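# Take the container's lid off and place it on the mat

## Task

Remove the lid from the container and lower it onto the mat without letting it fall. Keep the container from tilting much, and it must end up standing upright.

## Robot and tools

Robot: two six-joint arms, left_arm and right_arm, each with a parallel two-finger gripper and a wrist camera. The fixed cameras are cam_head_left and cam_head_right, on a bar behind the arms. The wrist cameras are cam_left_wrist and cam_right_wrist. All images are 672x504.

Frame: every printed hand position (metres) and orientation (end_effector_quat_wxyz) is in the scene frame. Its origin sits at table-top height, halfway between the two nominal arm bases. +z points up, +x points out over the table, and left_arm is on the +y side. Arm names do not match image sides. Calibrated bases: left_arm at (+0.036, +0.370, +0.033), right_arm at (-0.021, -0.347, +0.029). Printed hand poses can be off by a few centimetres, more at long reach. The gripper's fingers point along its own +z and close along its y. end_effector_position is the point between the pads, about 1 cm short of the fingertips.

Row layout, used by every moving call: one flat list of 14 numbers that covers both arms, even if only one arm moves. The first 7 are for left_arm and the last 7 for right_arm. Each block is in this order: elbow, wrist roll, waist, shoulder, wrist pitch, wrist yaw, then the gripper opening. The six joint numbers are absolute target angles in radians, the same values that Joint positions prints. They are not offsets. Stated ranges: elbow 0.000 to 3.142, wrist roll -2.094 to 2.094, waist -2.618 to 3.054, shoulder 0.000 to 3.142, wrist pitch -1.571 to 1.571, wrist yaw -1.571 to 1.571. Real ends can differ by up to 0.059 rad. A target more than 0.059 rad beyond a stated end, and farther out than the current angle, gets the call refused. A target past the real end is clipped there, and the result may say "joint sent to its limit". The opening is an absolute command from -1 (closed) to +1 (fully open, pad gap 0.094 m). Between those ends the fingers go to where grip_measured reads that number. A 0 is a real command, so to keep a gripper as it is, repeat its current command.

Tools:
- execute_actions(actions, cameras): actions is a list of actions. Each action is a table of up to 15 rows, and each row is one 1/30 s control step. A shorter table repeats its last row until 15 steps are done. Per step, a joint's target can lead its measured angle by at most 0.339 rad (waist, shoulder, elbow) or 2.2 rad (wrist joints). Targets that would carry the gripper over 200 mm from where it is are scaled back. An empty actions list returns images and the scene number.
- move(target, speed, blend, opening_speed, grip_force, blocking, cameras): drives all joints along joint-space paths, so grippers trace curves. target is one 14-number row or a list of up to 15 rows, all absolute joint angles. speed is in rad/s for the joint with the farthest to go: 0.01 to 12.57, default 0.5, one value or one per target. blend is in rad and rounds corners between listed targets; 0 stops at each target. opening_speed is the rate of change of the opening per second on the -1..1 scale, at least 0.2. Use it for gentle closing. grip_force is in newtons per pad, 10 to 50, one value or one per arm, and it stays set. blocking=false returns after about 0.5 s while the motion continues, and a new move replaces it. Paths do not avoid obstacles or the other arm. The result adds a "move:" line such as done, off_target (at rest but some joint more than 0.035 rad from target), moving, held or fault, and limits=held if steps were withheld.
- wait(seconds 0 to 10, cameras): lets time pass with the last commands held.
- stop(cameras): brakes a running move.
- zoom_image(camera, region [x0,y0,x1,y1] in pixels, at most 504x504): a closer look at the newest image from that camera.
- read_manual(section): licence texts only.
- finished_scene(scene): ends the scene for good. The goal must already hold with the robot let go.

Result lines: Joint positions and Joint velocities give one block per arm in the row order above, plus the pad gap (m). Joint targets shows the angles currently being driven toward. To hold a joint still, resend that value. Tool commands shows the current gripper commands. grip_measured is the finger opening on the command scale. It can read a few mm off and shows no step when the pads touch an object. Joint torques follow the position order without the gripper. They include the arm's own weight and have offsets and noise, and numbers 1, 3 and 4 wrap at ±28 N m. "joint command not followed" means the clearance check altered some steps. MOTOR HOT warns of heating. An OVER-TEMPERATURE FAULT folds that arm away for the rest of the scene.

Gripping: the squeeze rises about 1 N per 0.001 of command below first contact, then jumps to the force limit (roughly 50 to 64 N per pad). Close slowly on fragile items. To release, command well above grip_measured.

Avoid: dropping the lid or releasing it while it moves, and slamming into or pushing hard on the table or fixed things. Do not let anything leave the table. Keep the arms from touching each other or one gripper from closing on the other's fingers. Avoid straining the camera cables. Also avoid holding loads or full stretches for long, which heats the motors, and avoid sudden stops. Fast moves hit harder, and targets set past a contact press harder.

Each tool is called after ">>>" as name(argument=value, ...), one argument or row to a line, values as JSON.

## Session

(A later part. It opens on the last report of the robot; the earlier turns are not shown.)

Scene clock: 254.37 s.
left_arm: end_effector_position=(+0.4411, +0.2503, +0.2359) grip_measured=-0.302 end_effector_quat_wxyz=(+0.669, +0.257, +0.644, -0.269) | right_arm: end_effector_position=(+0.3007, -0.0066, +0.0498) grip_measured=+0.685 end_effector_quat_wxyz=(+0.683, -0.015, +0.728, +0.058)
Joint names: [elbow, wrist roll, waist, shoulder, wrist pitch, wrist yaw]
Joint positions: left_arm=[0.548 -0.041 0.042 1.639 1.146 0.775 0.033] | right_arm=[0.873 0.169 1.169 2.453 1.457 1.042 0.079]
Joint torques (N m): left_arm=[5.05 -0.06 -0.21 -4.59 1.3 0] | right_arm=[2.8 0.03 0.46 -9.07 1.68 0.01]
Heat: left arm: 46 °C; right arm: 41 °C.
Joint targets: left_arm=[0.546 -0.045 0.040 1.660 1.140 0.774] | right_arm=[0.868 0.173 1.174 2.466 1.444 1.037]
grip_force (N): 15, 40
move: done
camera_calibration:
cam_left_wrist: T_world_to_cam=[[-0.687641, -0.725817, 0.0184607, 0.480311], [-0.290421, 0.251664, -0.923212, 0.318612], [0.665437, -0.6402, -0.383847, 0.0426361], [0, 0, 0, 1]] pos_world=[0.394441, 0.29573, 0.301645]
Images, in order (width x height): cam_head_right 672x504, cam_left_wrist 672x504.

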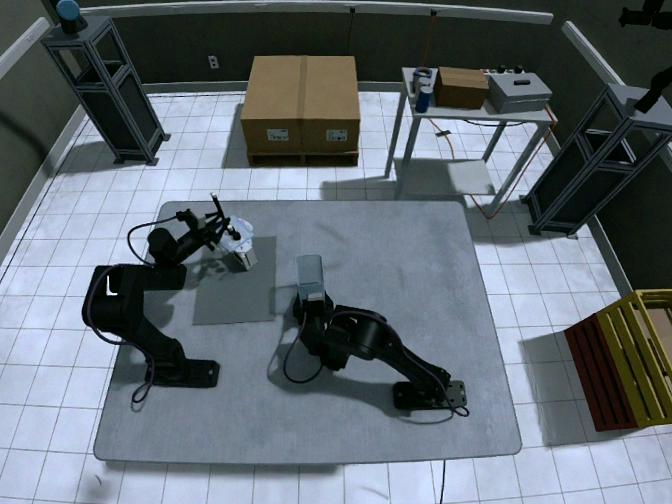

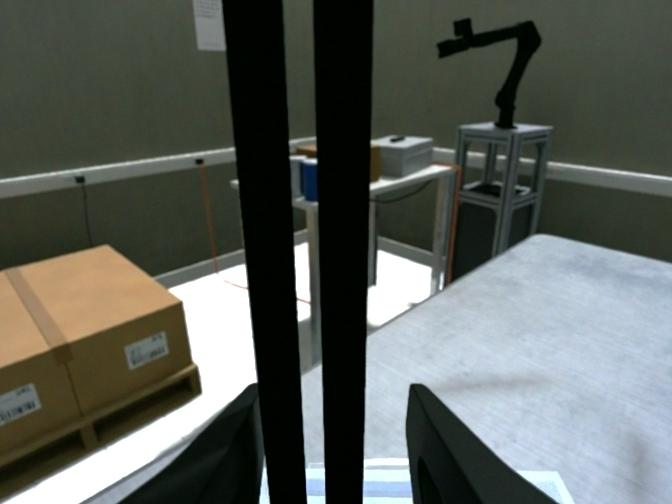

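>>> move(
  target=[
    [0.546, -0.045, 0.04, 1.66, 1.14, 0.774, -0.05, 0.868, 0.173, 1.174, 2.466, 1.444, 1.037, 0.3],
  ],
  opening_speed=0.25,
  cameras=["cam_left_wrist","cam_head_right","cam_head_left"],
)

>>> zoom_image(
  camera="cam_head_right",
  region=[190, 180, 270, 290],
)

>>> zoom_image(
  camera="cam_head_left",
  region=[190, 180, 270, 290],
)

Scene clock: 255.77 s.
left_arm: end_effector_position=(+0.4411, +0.2503, +0.2359) grip_measured=-0.052 end_effector_quat_wxyz=(+0.669, +0.257, +0.644, -0.269) | right_arm: end_effector_position=(+0.3007, -0.0066, +0.0498) grip_measured=+0.685 end_effector_quat_wxyz=(+0.683, -0.015, +0.728, +0.058)
Joint names: [elbow, wrist roll, waist, shoulder, wrist pitch, wrist yaw]
Joint positions: left_arm=[0.548 -0.041 0.042 1.639 1.146 0.775 0.045] | right_arm=[0.873 0.169 1.169 2.453 1.457 1.042 0.079]
Joint torques (N m): left_arm=[4.98 -0.05 -0.14 -4.49 1.32 -0.09] | right_arm=[2.8 0.03 0.5 -9.09 1.67 0.02]
Heat: left arm: 46 °C; right arm: 41 °C.
Joint targets: left_arm=[0.546 -0.045 0.040 1.660 1.140 0.774] | right_arm=[0.868 0.173 1.174 2.466 1.444 1.037]
grip_force (N): 15, 40
move: done
camera_calibration:
cam_left_wrist: T_world_to_cam=[[-0.687641, -0.725817, 0.0184607, 0.480311], [-0.290421, 0.251664, -0.923212, 0.318612], [0.665437, -0.6402, -0.383847, 0.0426361], [0, 0, 0, 1]] pos_world=[0.394441, 0.29573, 0.301645]
Images, in order (width x height): cam_head_left 672x504, cam_head_right 672x504, cam_left_wrist 672x504.

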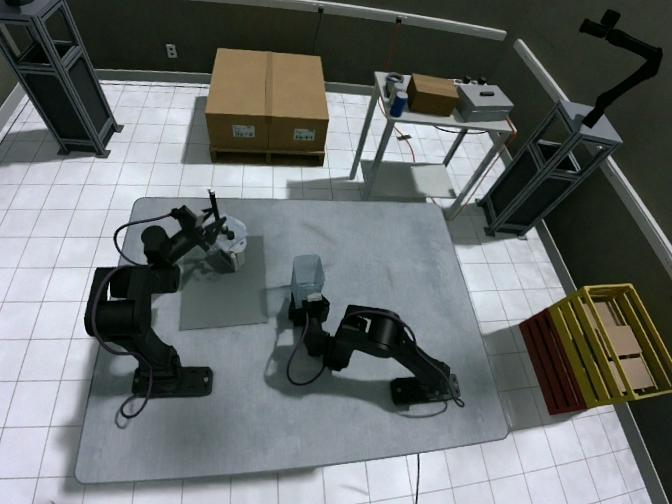

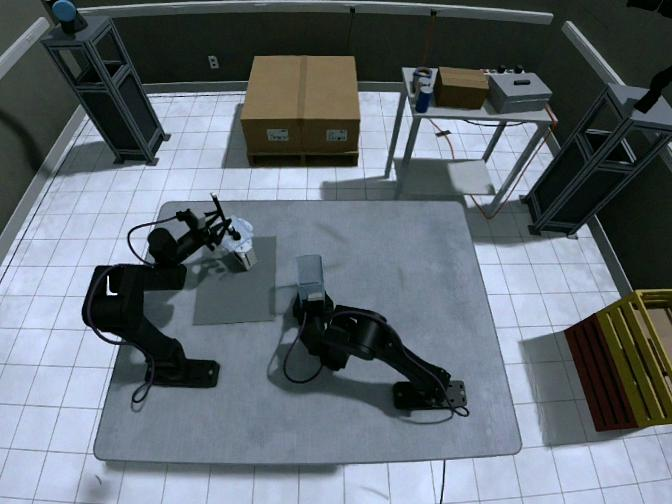

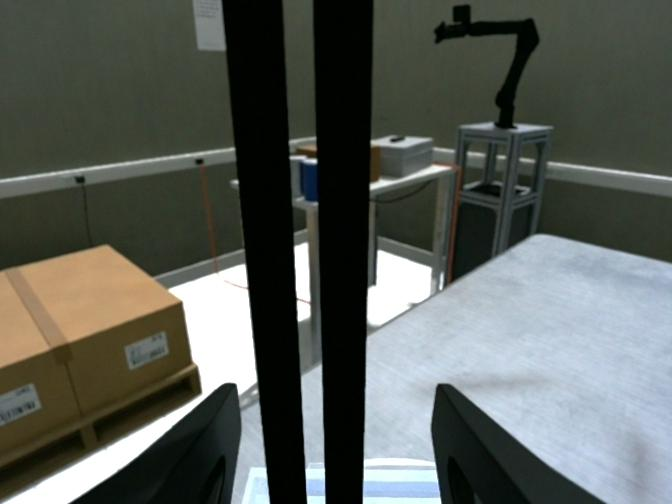

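Scaled by 4.582 from the camera's 672x504 image, which has a finer 960x720 frame.

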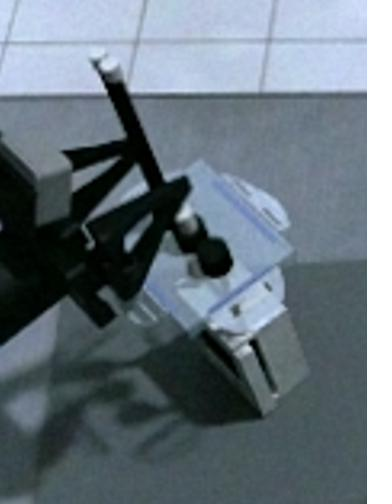

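Scaled by 4.582 from the camera's 672x504 image, which has a finer 960x720 frame.

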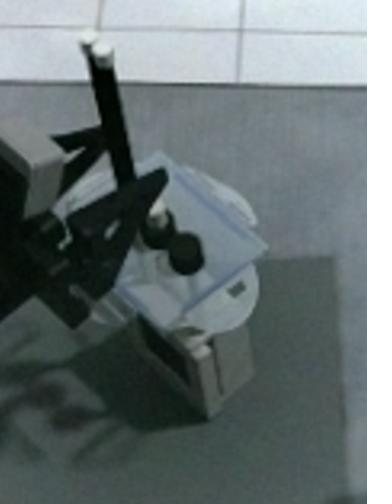

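>>> move(
  target=[
    [0.546, -0.045, 0.04, 1.66, 1.14, 0.774, 0.5, 0.868, 0.173, 1.174, 2.466, 1.444, 1.037, 0.3],
    [0.376, -0.045, 0.295, 1.36, 1.07, 1.025, 0.5, 0.868, 0.173, 1.174, 2.466, 1.444, 1.037, 0.3],
  ],
  opening_speed=0.6,
  speed=0.15,
  cameras=["cam_left_wrist","cam_head_right","cam_head_left"],
)

>>> zoom_image(
  camera="cam_head_right",
  region=[190, 180, 340, 310],
)

>>> zoom_image(
  camera="cam_head_left",
  region=[190, 180, 340, 310],
)

Scene clock: 259.83 s.
left_arm: end_effector_position=(+0.3830, +0.3034, +0.2506) grip_measured=+0.498 end_effector_quat_wxyz=(+0.674, +0.267, +0.638, -0.260) | right_arm: end_effector_position=(+0.3007, -0.0066, +0.0498) grip_measured=+0.685 end_effector_quat_wxyz=(+0.683, -0.015, +0.728, +0.058)
Joint names: [elbow, wrist roll, waist, shoulder, wrist pitch, wrist yaw]
Joint positions: left_arm=[0.386 -0.041 0.286 1.385 1.081 1.021 0.07] | right_arm=[0.873 0.169 1.169 2.453 1.457 1.042 0.079]
Joint torques (N m): left_arm=[4.81 -0.03 0.85 -6.02 1.19 -0.03] | right_arm=[2.8 0.03 0.47 -9.06 1.67 0.02]
Heat: left arm: 45 °C; right arm: 41 °C.
Joint targets: left_arm=[0.376 -0.045 0.295 1.360 1.070 1.025] | right_arm=[0.868 0.173 1.174 2.466 1.444 1.037]
grip_force (N): 15, 40
move: done
camera_calibration:
cam_left_wrist: T_world_to_cam=[[-0.688695, -0.724935, -0.0129832, 0.486663], [-0.267554, 0.27074, -0.924724, 0.287816], [0.67388, -0.63338, -0.380416, 0.114798], [0, 0, 0, 1]] pos_world=[0.334809, 0.347587, 0.31614]
Images, in order (width x height): cam_head_left 672x504, cam_head_right 672x504, cam_left_wrist 672x504.

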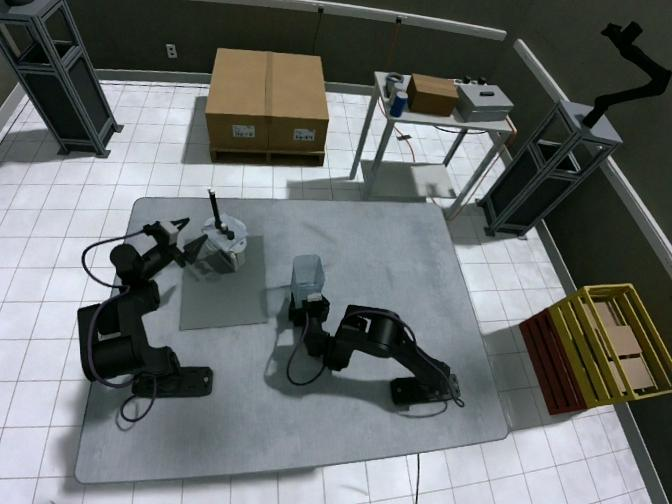

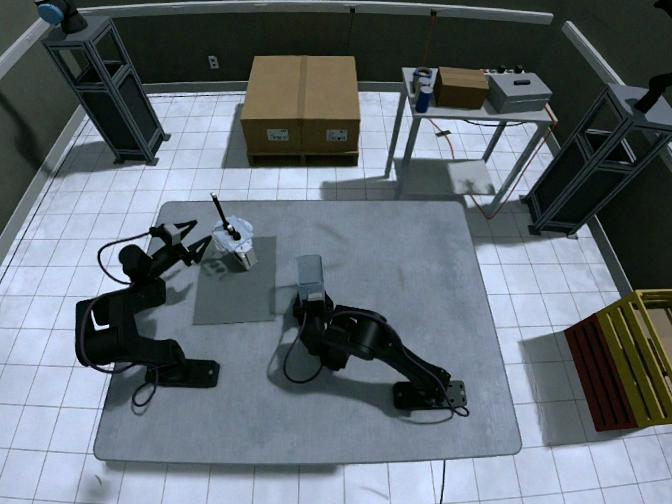

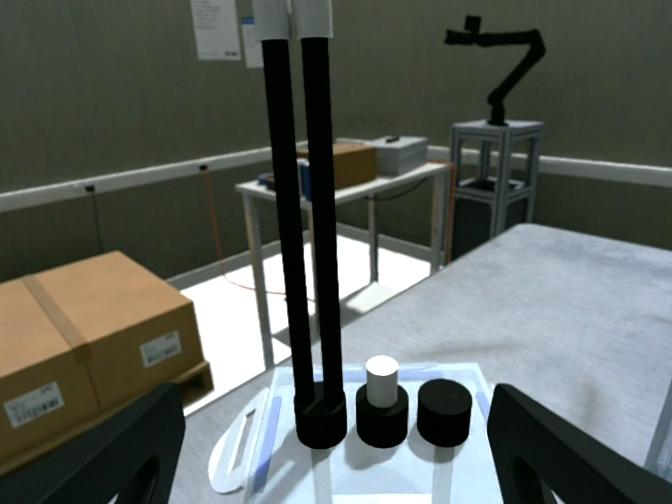

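Scaled by 3.360 from the camera's 672x504 image, which has a finer 960x720 frame.

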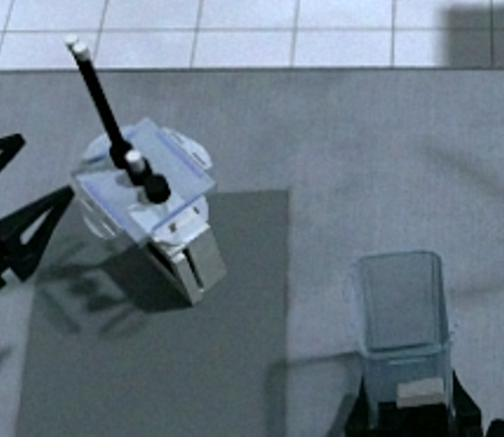

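Scaled by 3.360 from the camera's 672x504 image, which has a finer 960x720 frame.

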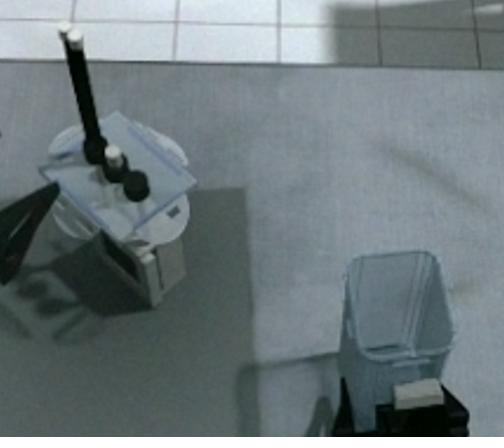

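>>> move(
  target=[
    [0.30, -0.045, 0.36, 1.25, 1.02, 1.10, 0.5, 0.868, 0.173, 1.174, 2.466, 1.444, 1.037, 0.98],
  ],
  opening_speed=0.3,
  speed=0.2,
  cameras=["cam_head_right","cam_right_wrist","cam_left_wrist"],
)

>>> zoom_image(
  camera="cam_head_right",
  region=[190, 180, 340, 310],
)

Scene clock: 262.80 s.
left_arm: end_effector_position=(+0.3561, +0.3087, +0.2471) grip_measured=+0.498 end_effector_quat_wxyz=(+0.667, +0.269, +0.642, -0.265) | right_arm: end_effector_position=(+0.3006, -0.0064, +0.0498) grip_measured=+0.978 end_effector_quat_wxyz=(+0.682, -0.016, +0.728, +0.058)
Joint names: [elbow, wrist roll, waist, shoulder, wrist pitch, wrist yaw]
Joint positions: left_arm=[0.309 -0.041 0.351 1.272 1.031 1.096 0.07] | right_arm=[0.873 0.169 1.169 2.453 1.457 1.04 0.093]
Joint torques (N m): left_arm=[4.72 -0.06 0.92 -4.85 1.08 0.01] | right_arm=[2.78 0.03 0.47 -9.07 1.68 0.03]
Heat: left arm: 44 °C; right arm: 41 °C.
Joint targets: left_arm=[0.300 -0.045 0.360 1.250 1.020 1.100] | right_arm=[0.868 0.173 1.174 2.466 1.444 1.037]
grip_force (N): 15, 40
move: done
camera_calibration:
cam_left_wrist: T_world_to_cam=[[-0.696366, -0.717676, -0.00391146, 0.470117], [-0.278263, 0.275016, -0.920291, 0.277333], [0.661546, -0.639771, -0.391215, 0.144049], [0, 0, 0, 1]] pos_world=[0.30925, 0.353279, 0.313421]
cam_right_wrist: T_world_to_cam=[[0.089657, -0.993986, -0.0628818, -0.0311235], [-0.491939, 0.0107013, -0.870564, 0.226828], [0.866001, 0.108986, -0.488021, -0.145376], [0, 0, 0, 1]] pos_world=[0.240272, -0.0175197, 0.124565]
Images, in order (width x height): cam_head_right 672x504, cam_left_wrist 672x504, cam_right_wrist 672x504.

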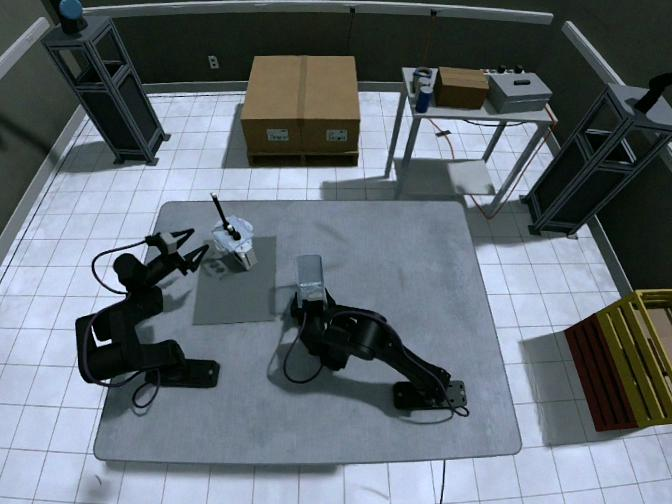

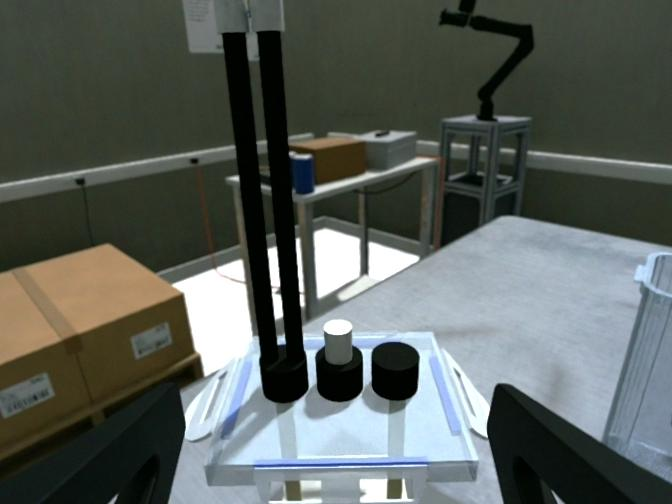

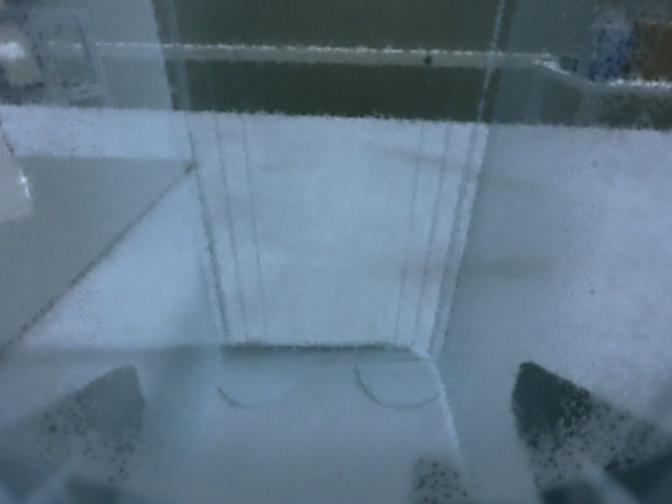

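Scaled by 3.360 from the camera's 672x504 image, which has a finer 960x720 frame.

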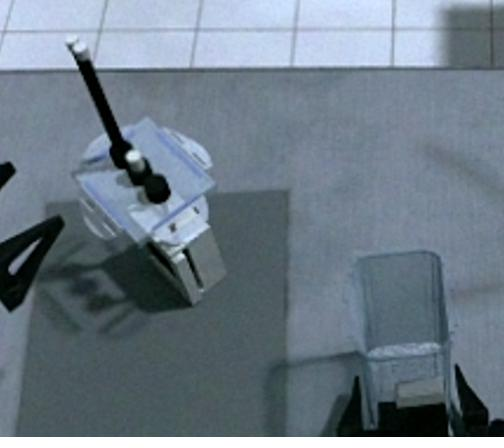

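>>> move(
  target=[
    [0.30, -0.045, 0.36, 1.25, 1.02, 1.10, 0.5, 0.737, 0.18, 1.33, 2.345, 1.50, 1.203, 0.98],
    [0.30, -0.045, 0.36, 1.25, 1.02, 1.10, 0.5, 0.655, 0.188, 1.488, 2.25, 1.49, 1.365, 0.98],
  ],
  speed=0.2,
  blend=0.04,
  cameras=["cam_head_right","cam_right_wrist","cam_head_left"],
)

>>> zoom_image(
  camera="cam_head_right",
  region=[190, 180, 340, 310],
)

Scene clock: 265.23 s.
left_arm: end_effector_position=(+0.3561, +0.3087, +0.2471) grip_measured=+0.498 end_effector_quat_wxyz=(+0.667, +0.269, +0.642, -0.265) | right_arm: end_effector_position=(+0.1896, -0.0155, +0.0876) grip_measured=+0.978 end_effector_quat_wxyz=(+0.695, -0.021, +0.716, +0.061)
Joint names: [elbow, wrist roll, waist, shoulder, wrist pitch, wrist yaw]
Joint positions: left_arm=[0.309 -0.041 0.351 1.272 1.031 1.096 0.07] | right_arm=[0.668 0.176 1.485 2.278 1.488 1.348 0.093]
Joint torques (N m): left_arm=[4.81 -0.06 0.87 -4.92 1.12 -0.03] | right_arm=[1.78 0.11 0.29 -10.82 1.64 0.25]
Heat: left arm: 44 °C; right arm: 41 °C.
Joint targets: left_arm=[0.300 -0.045 0.360 1.250 1.020 1.100] | right_arm=[0.655 0.188 1.488 2.250 1.490 1.365]
grip_force (N): 15, 40
move: done
camera_calibration:
cam_right_wrist: T_world_to_cam=[[0.102032, -0.993062, -0.0584519, -0.0306116], [-0.460714, 0.00490479, -0.887535, 0.200689], [0.881664, 0.117486, -0.457018, -0.0354002], [0, 0, 0, 1]] pos_world=[0.126795, -0.0272245, 0.16015]
Images, in order (width x height): cam_head_left 672x504, cam_head_right 672x504, cam_right_wrist 672x504.

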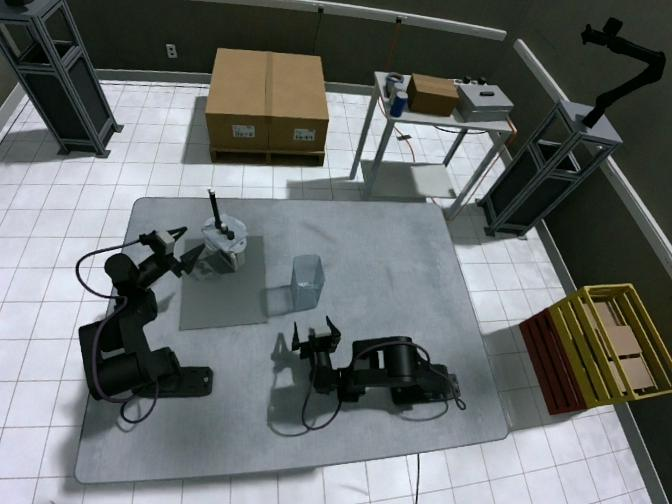

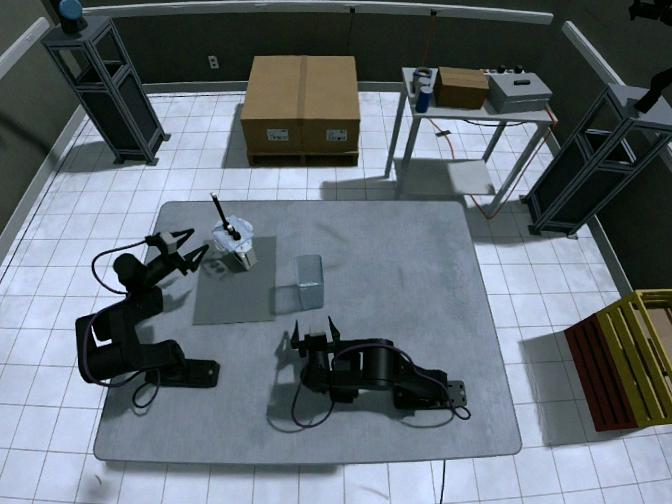

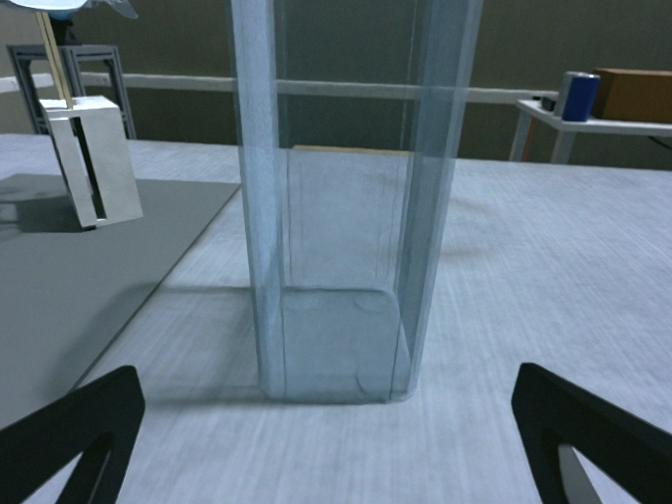

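Scaled by 3.360 from the camera's 672x504 image, which has a finer 960x720 frame.

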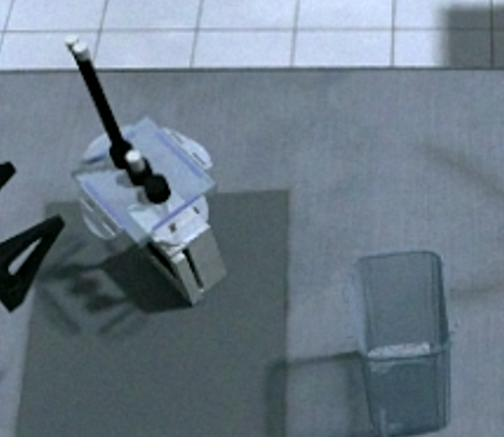

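>>> finished_scene(
  scene=1,
)

The scene is finished: the task was done.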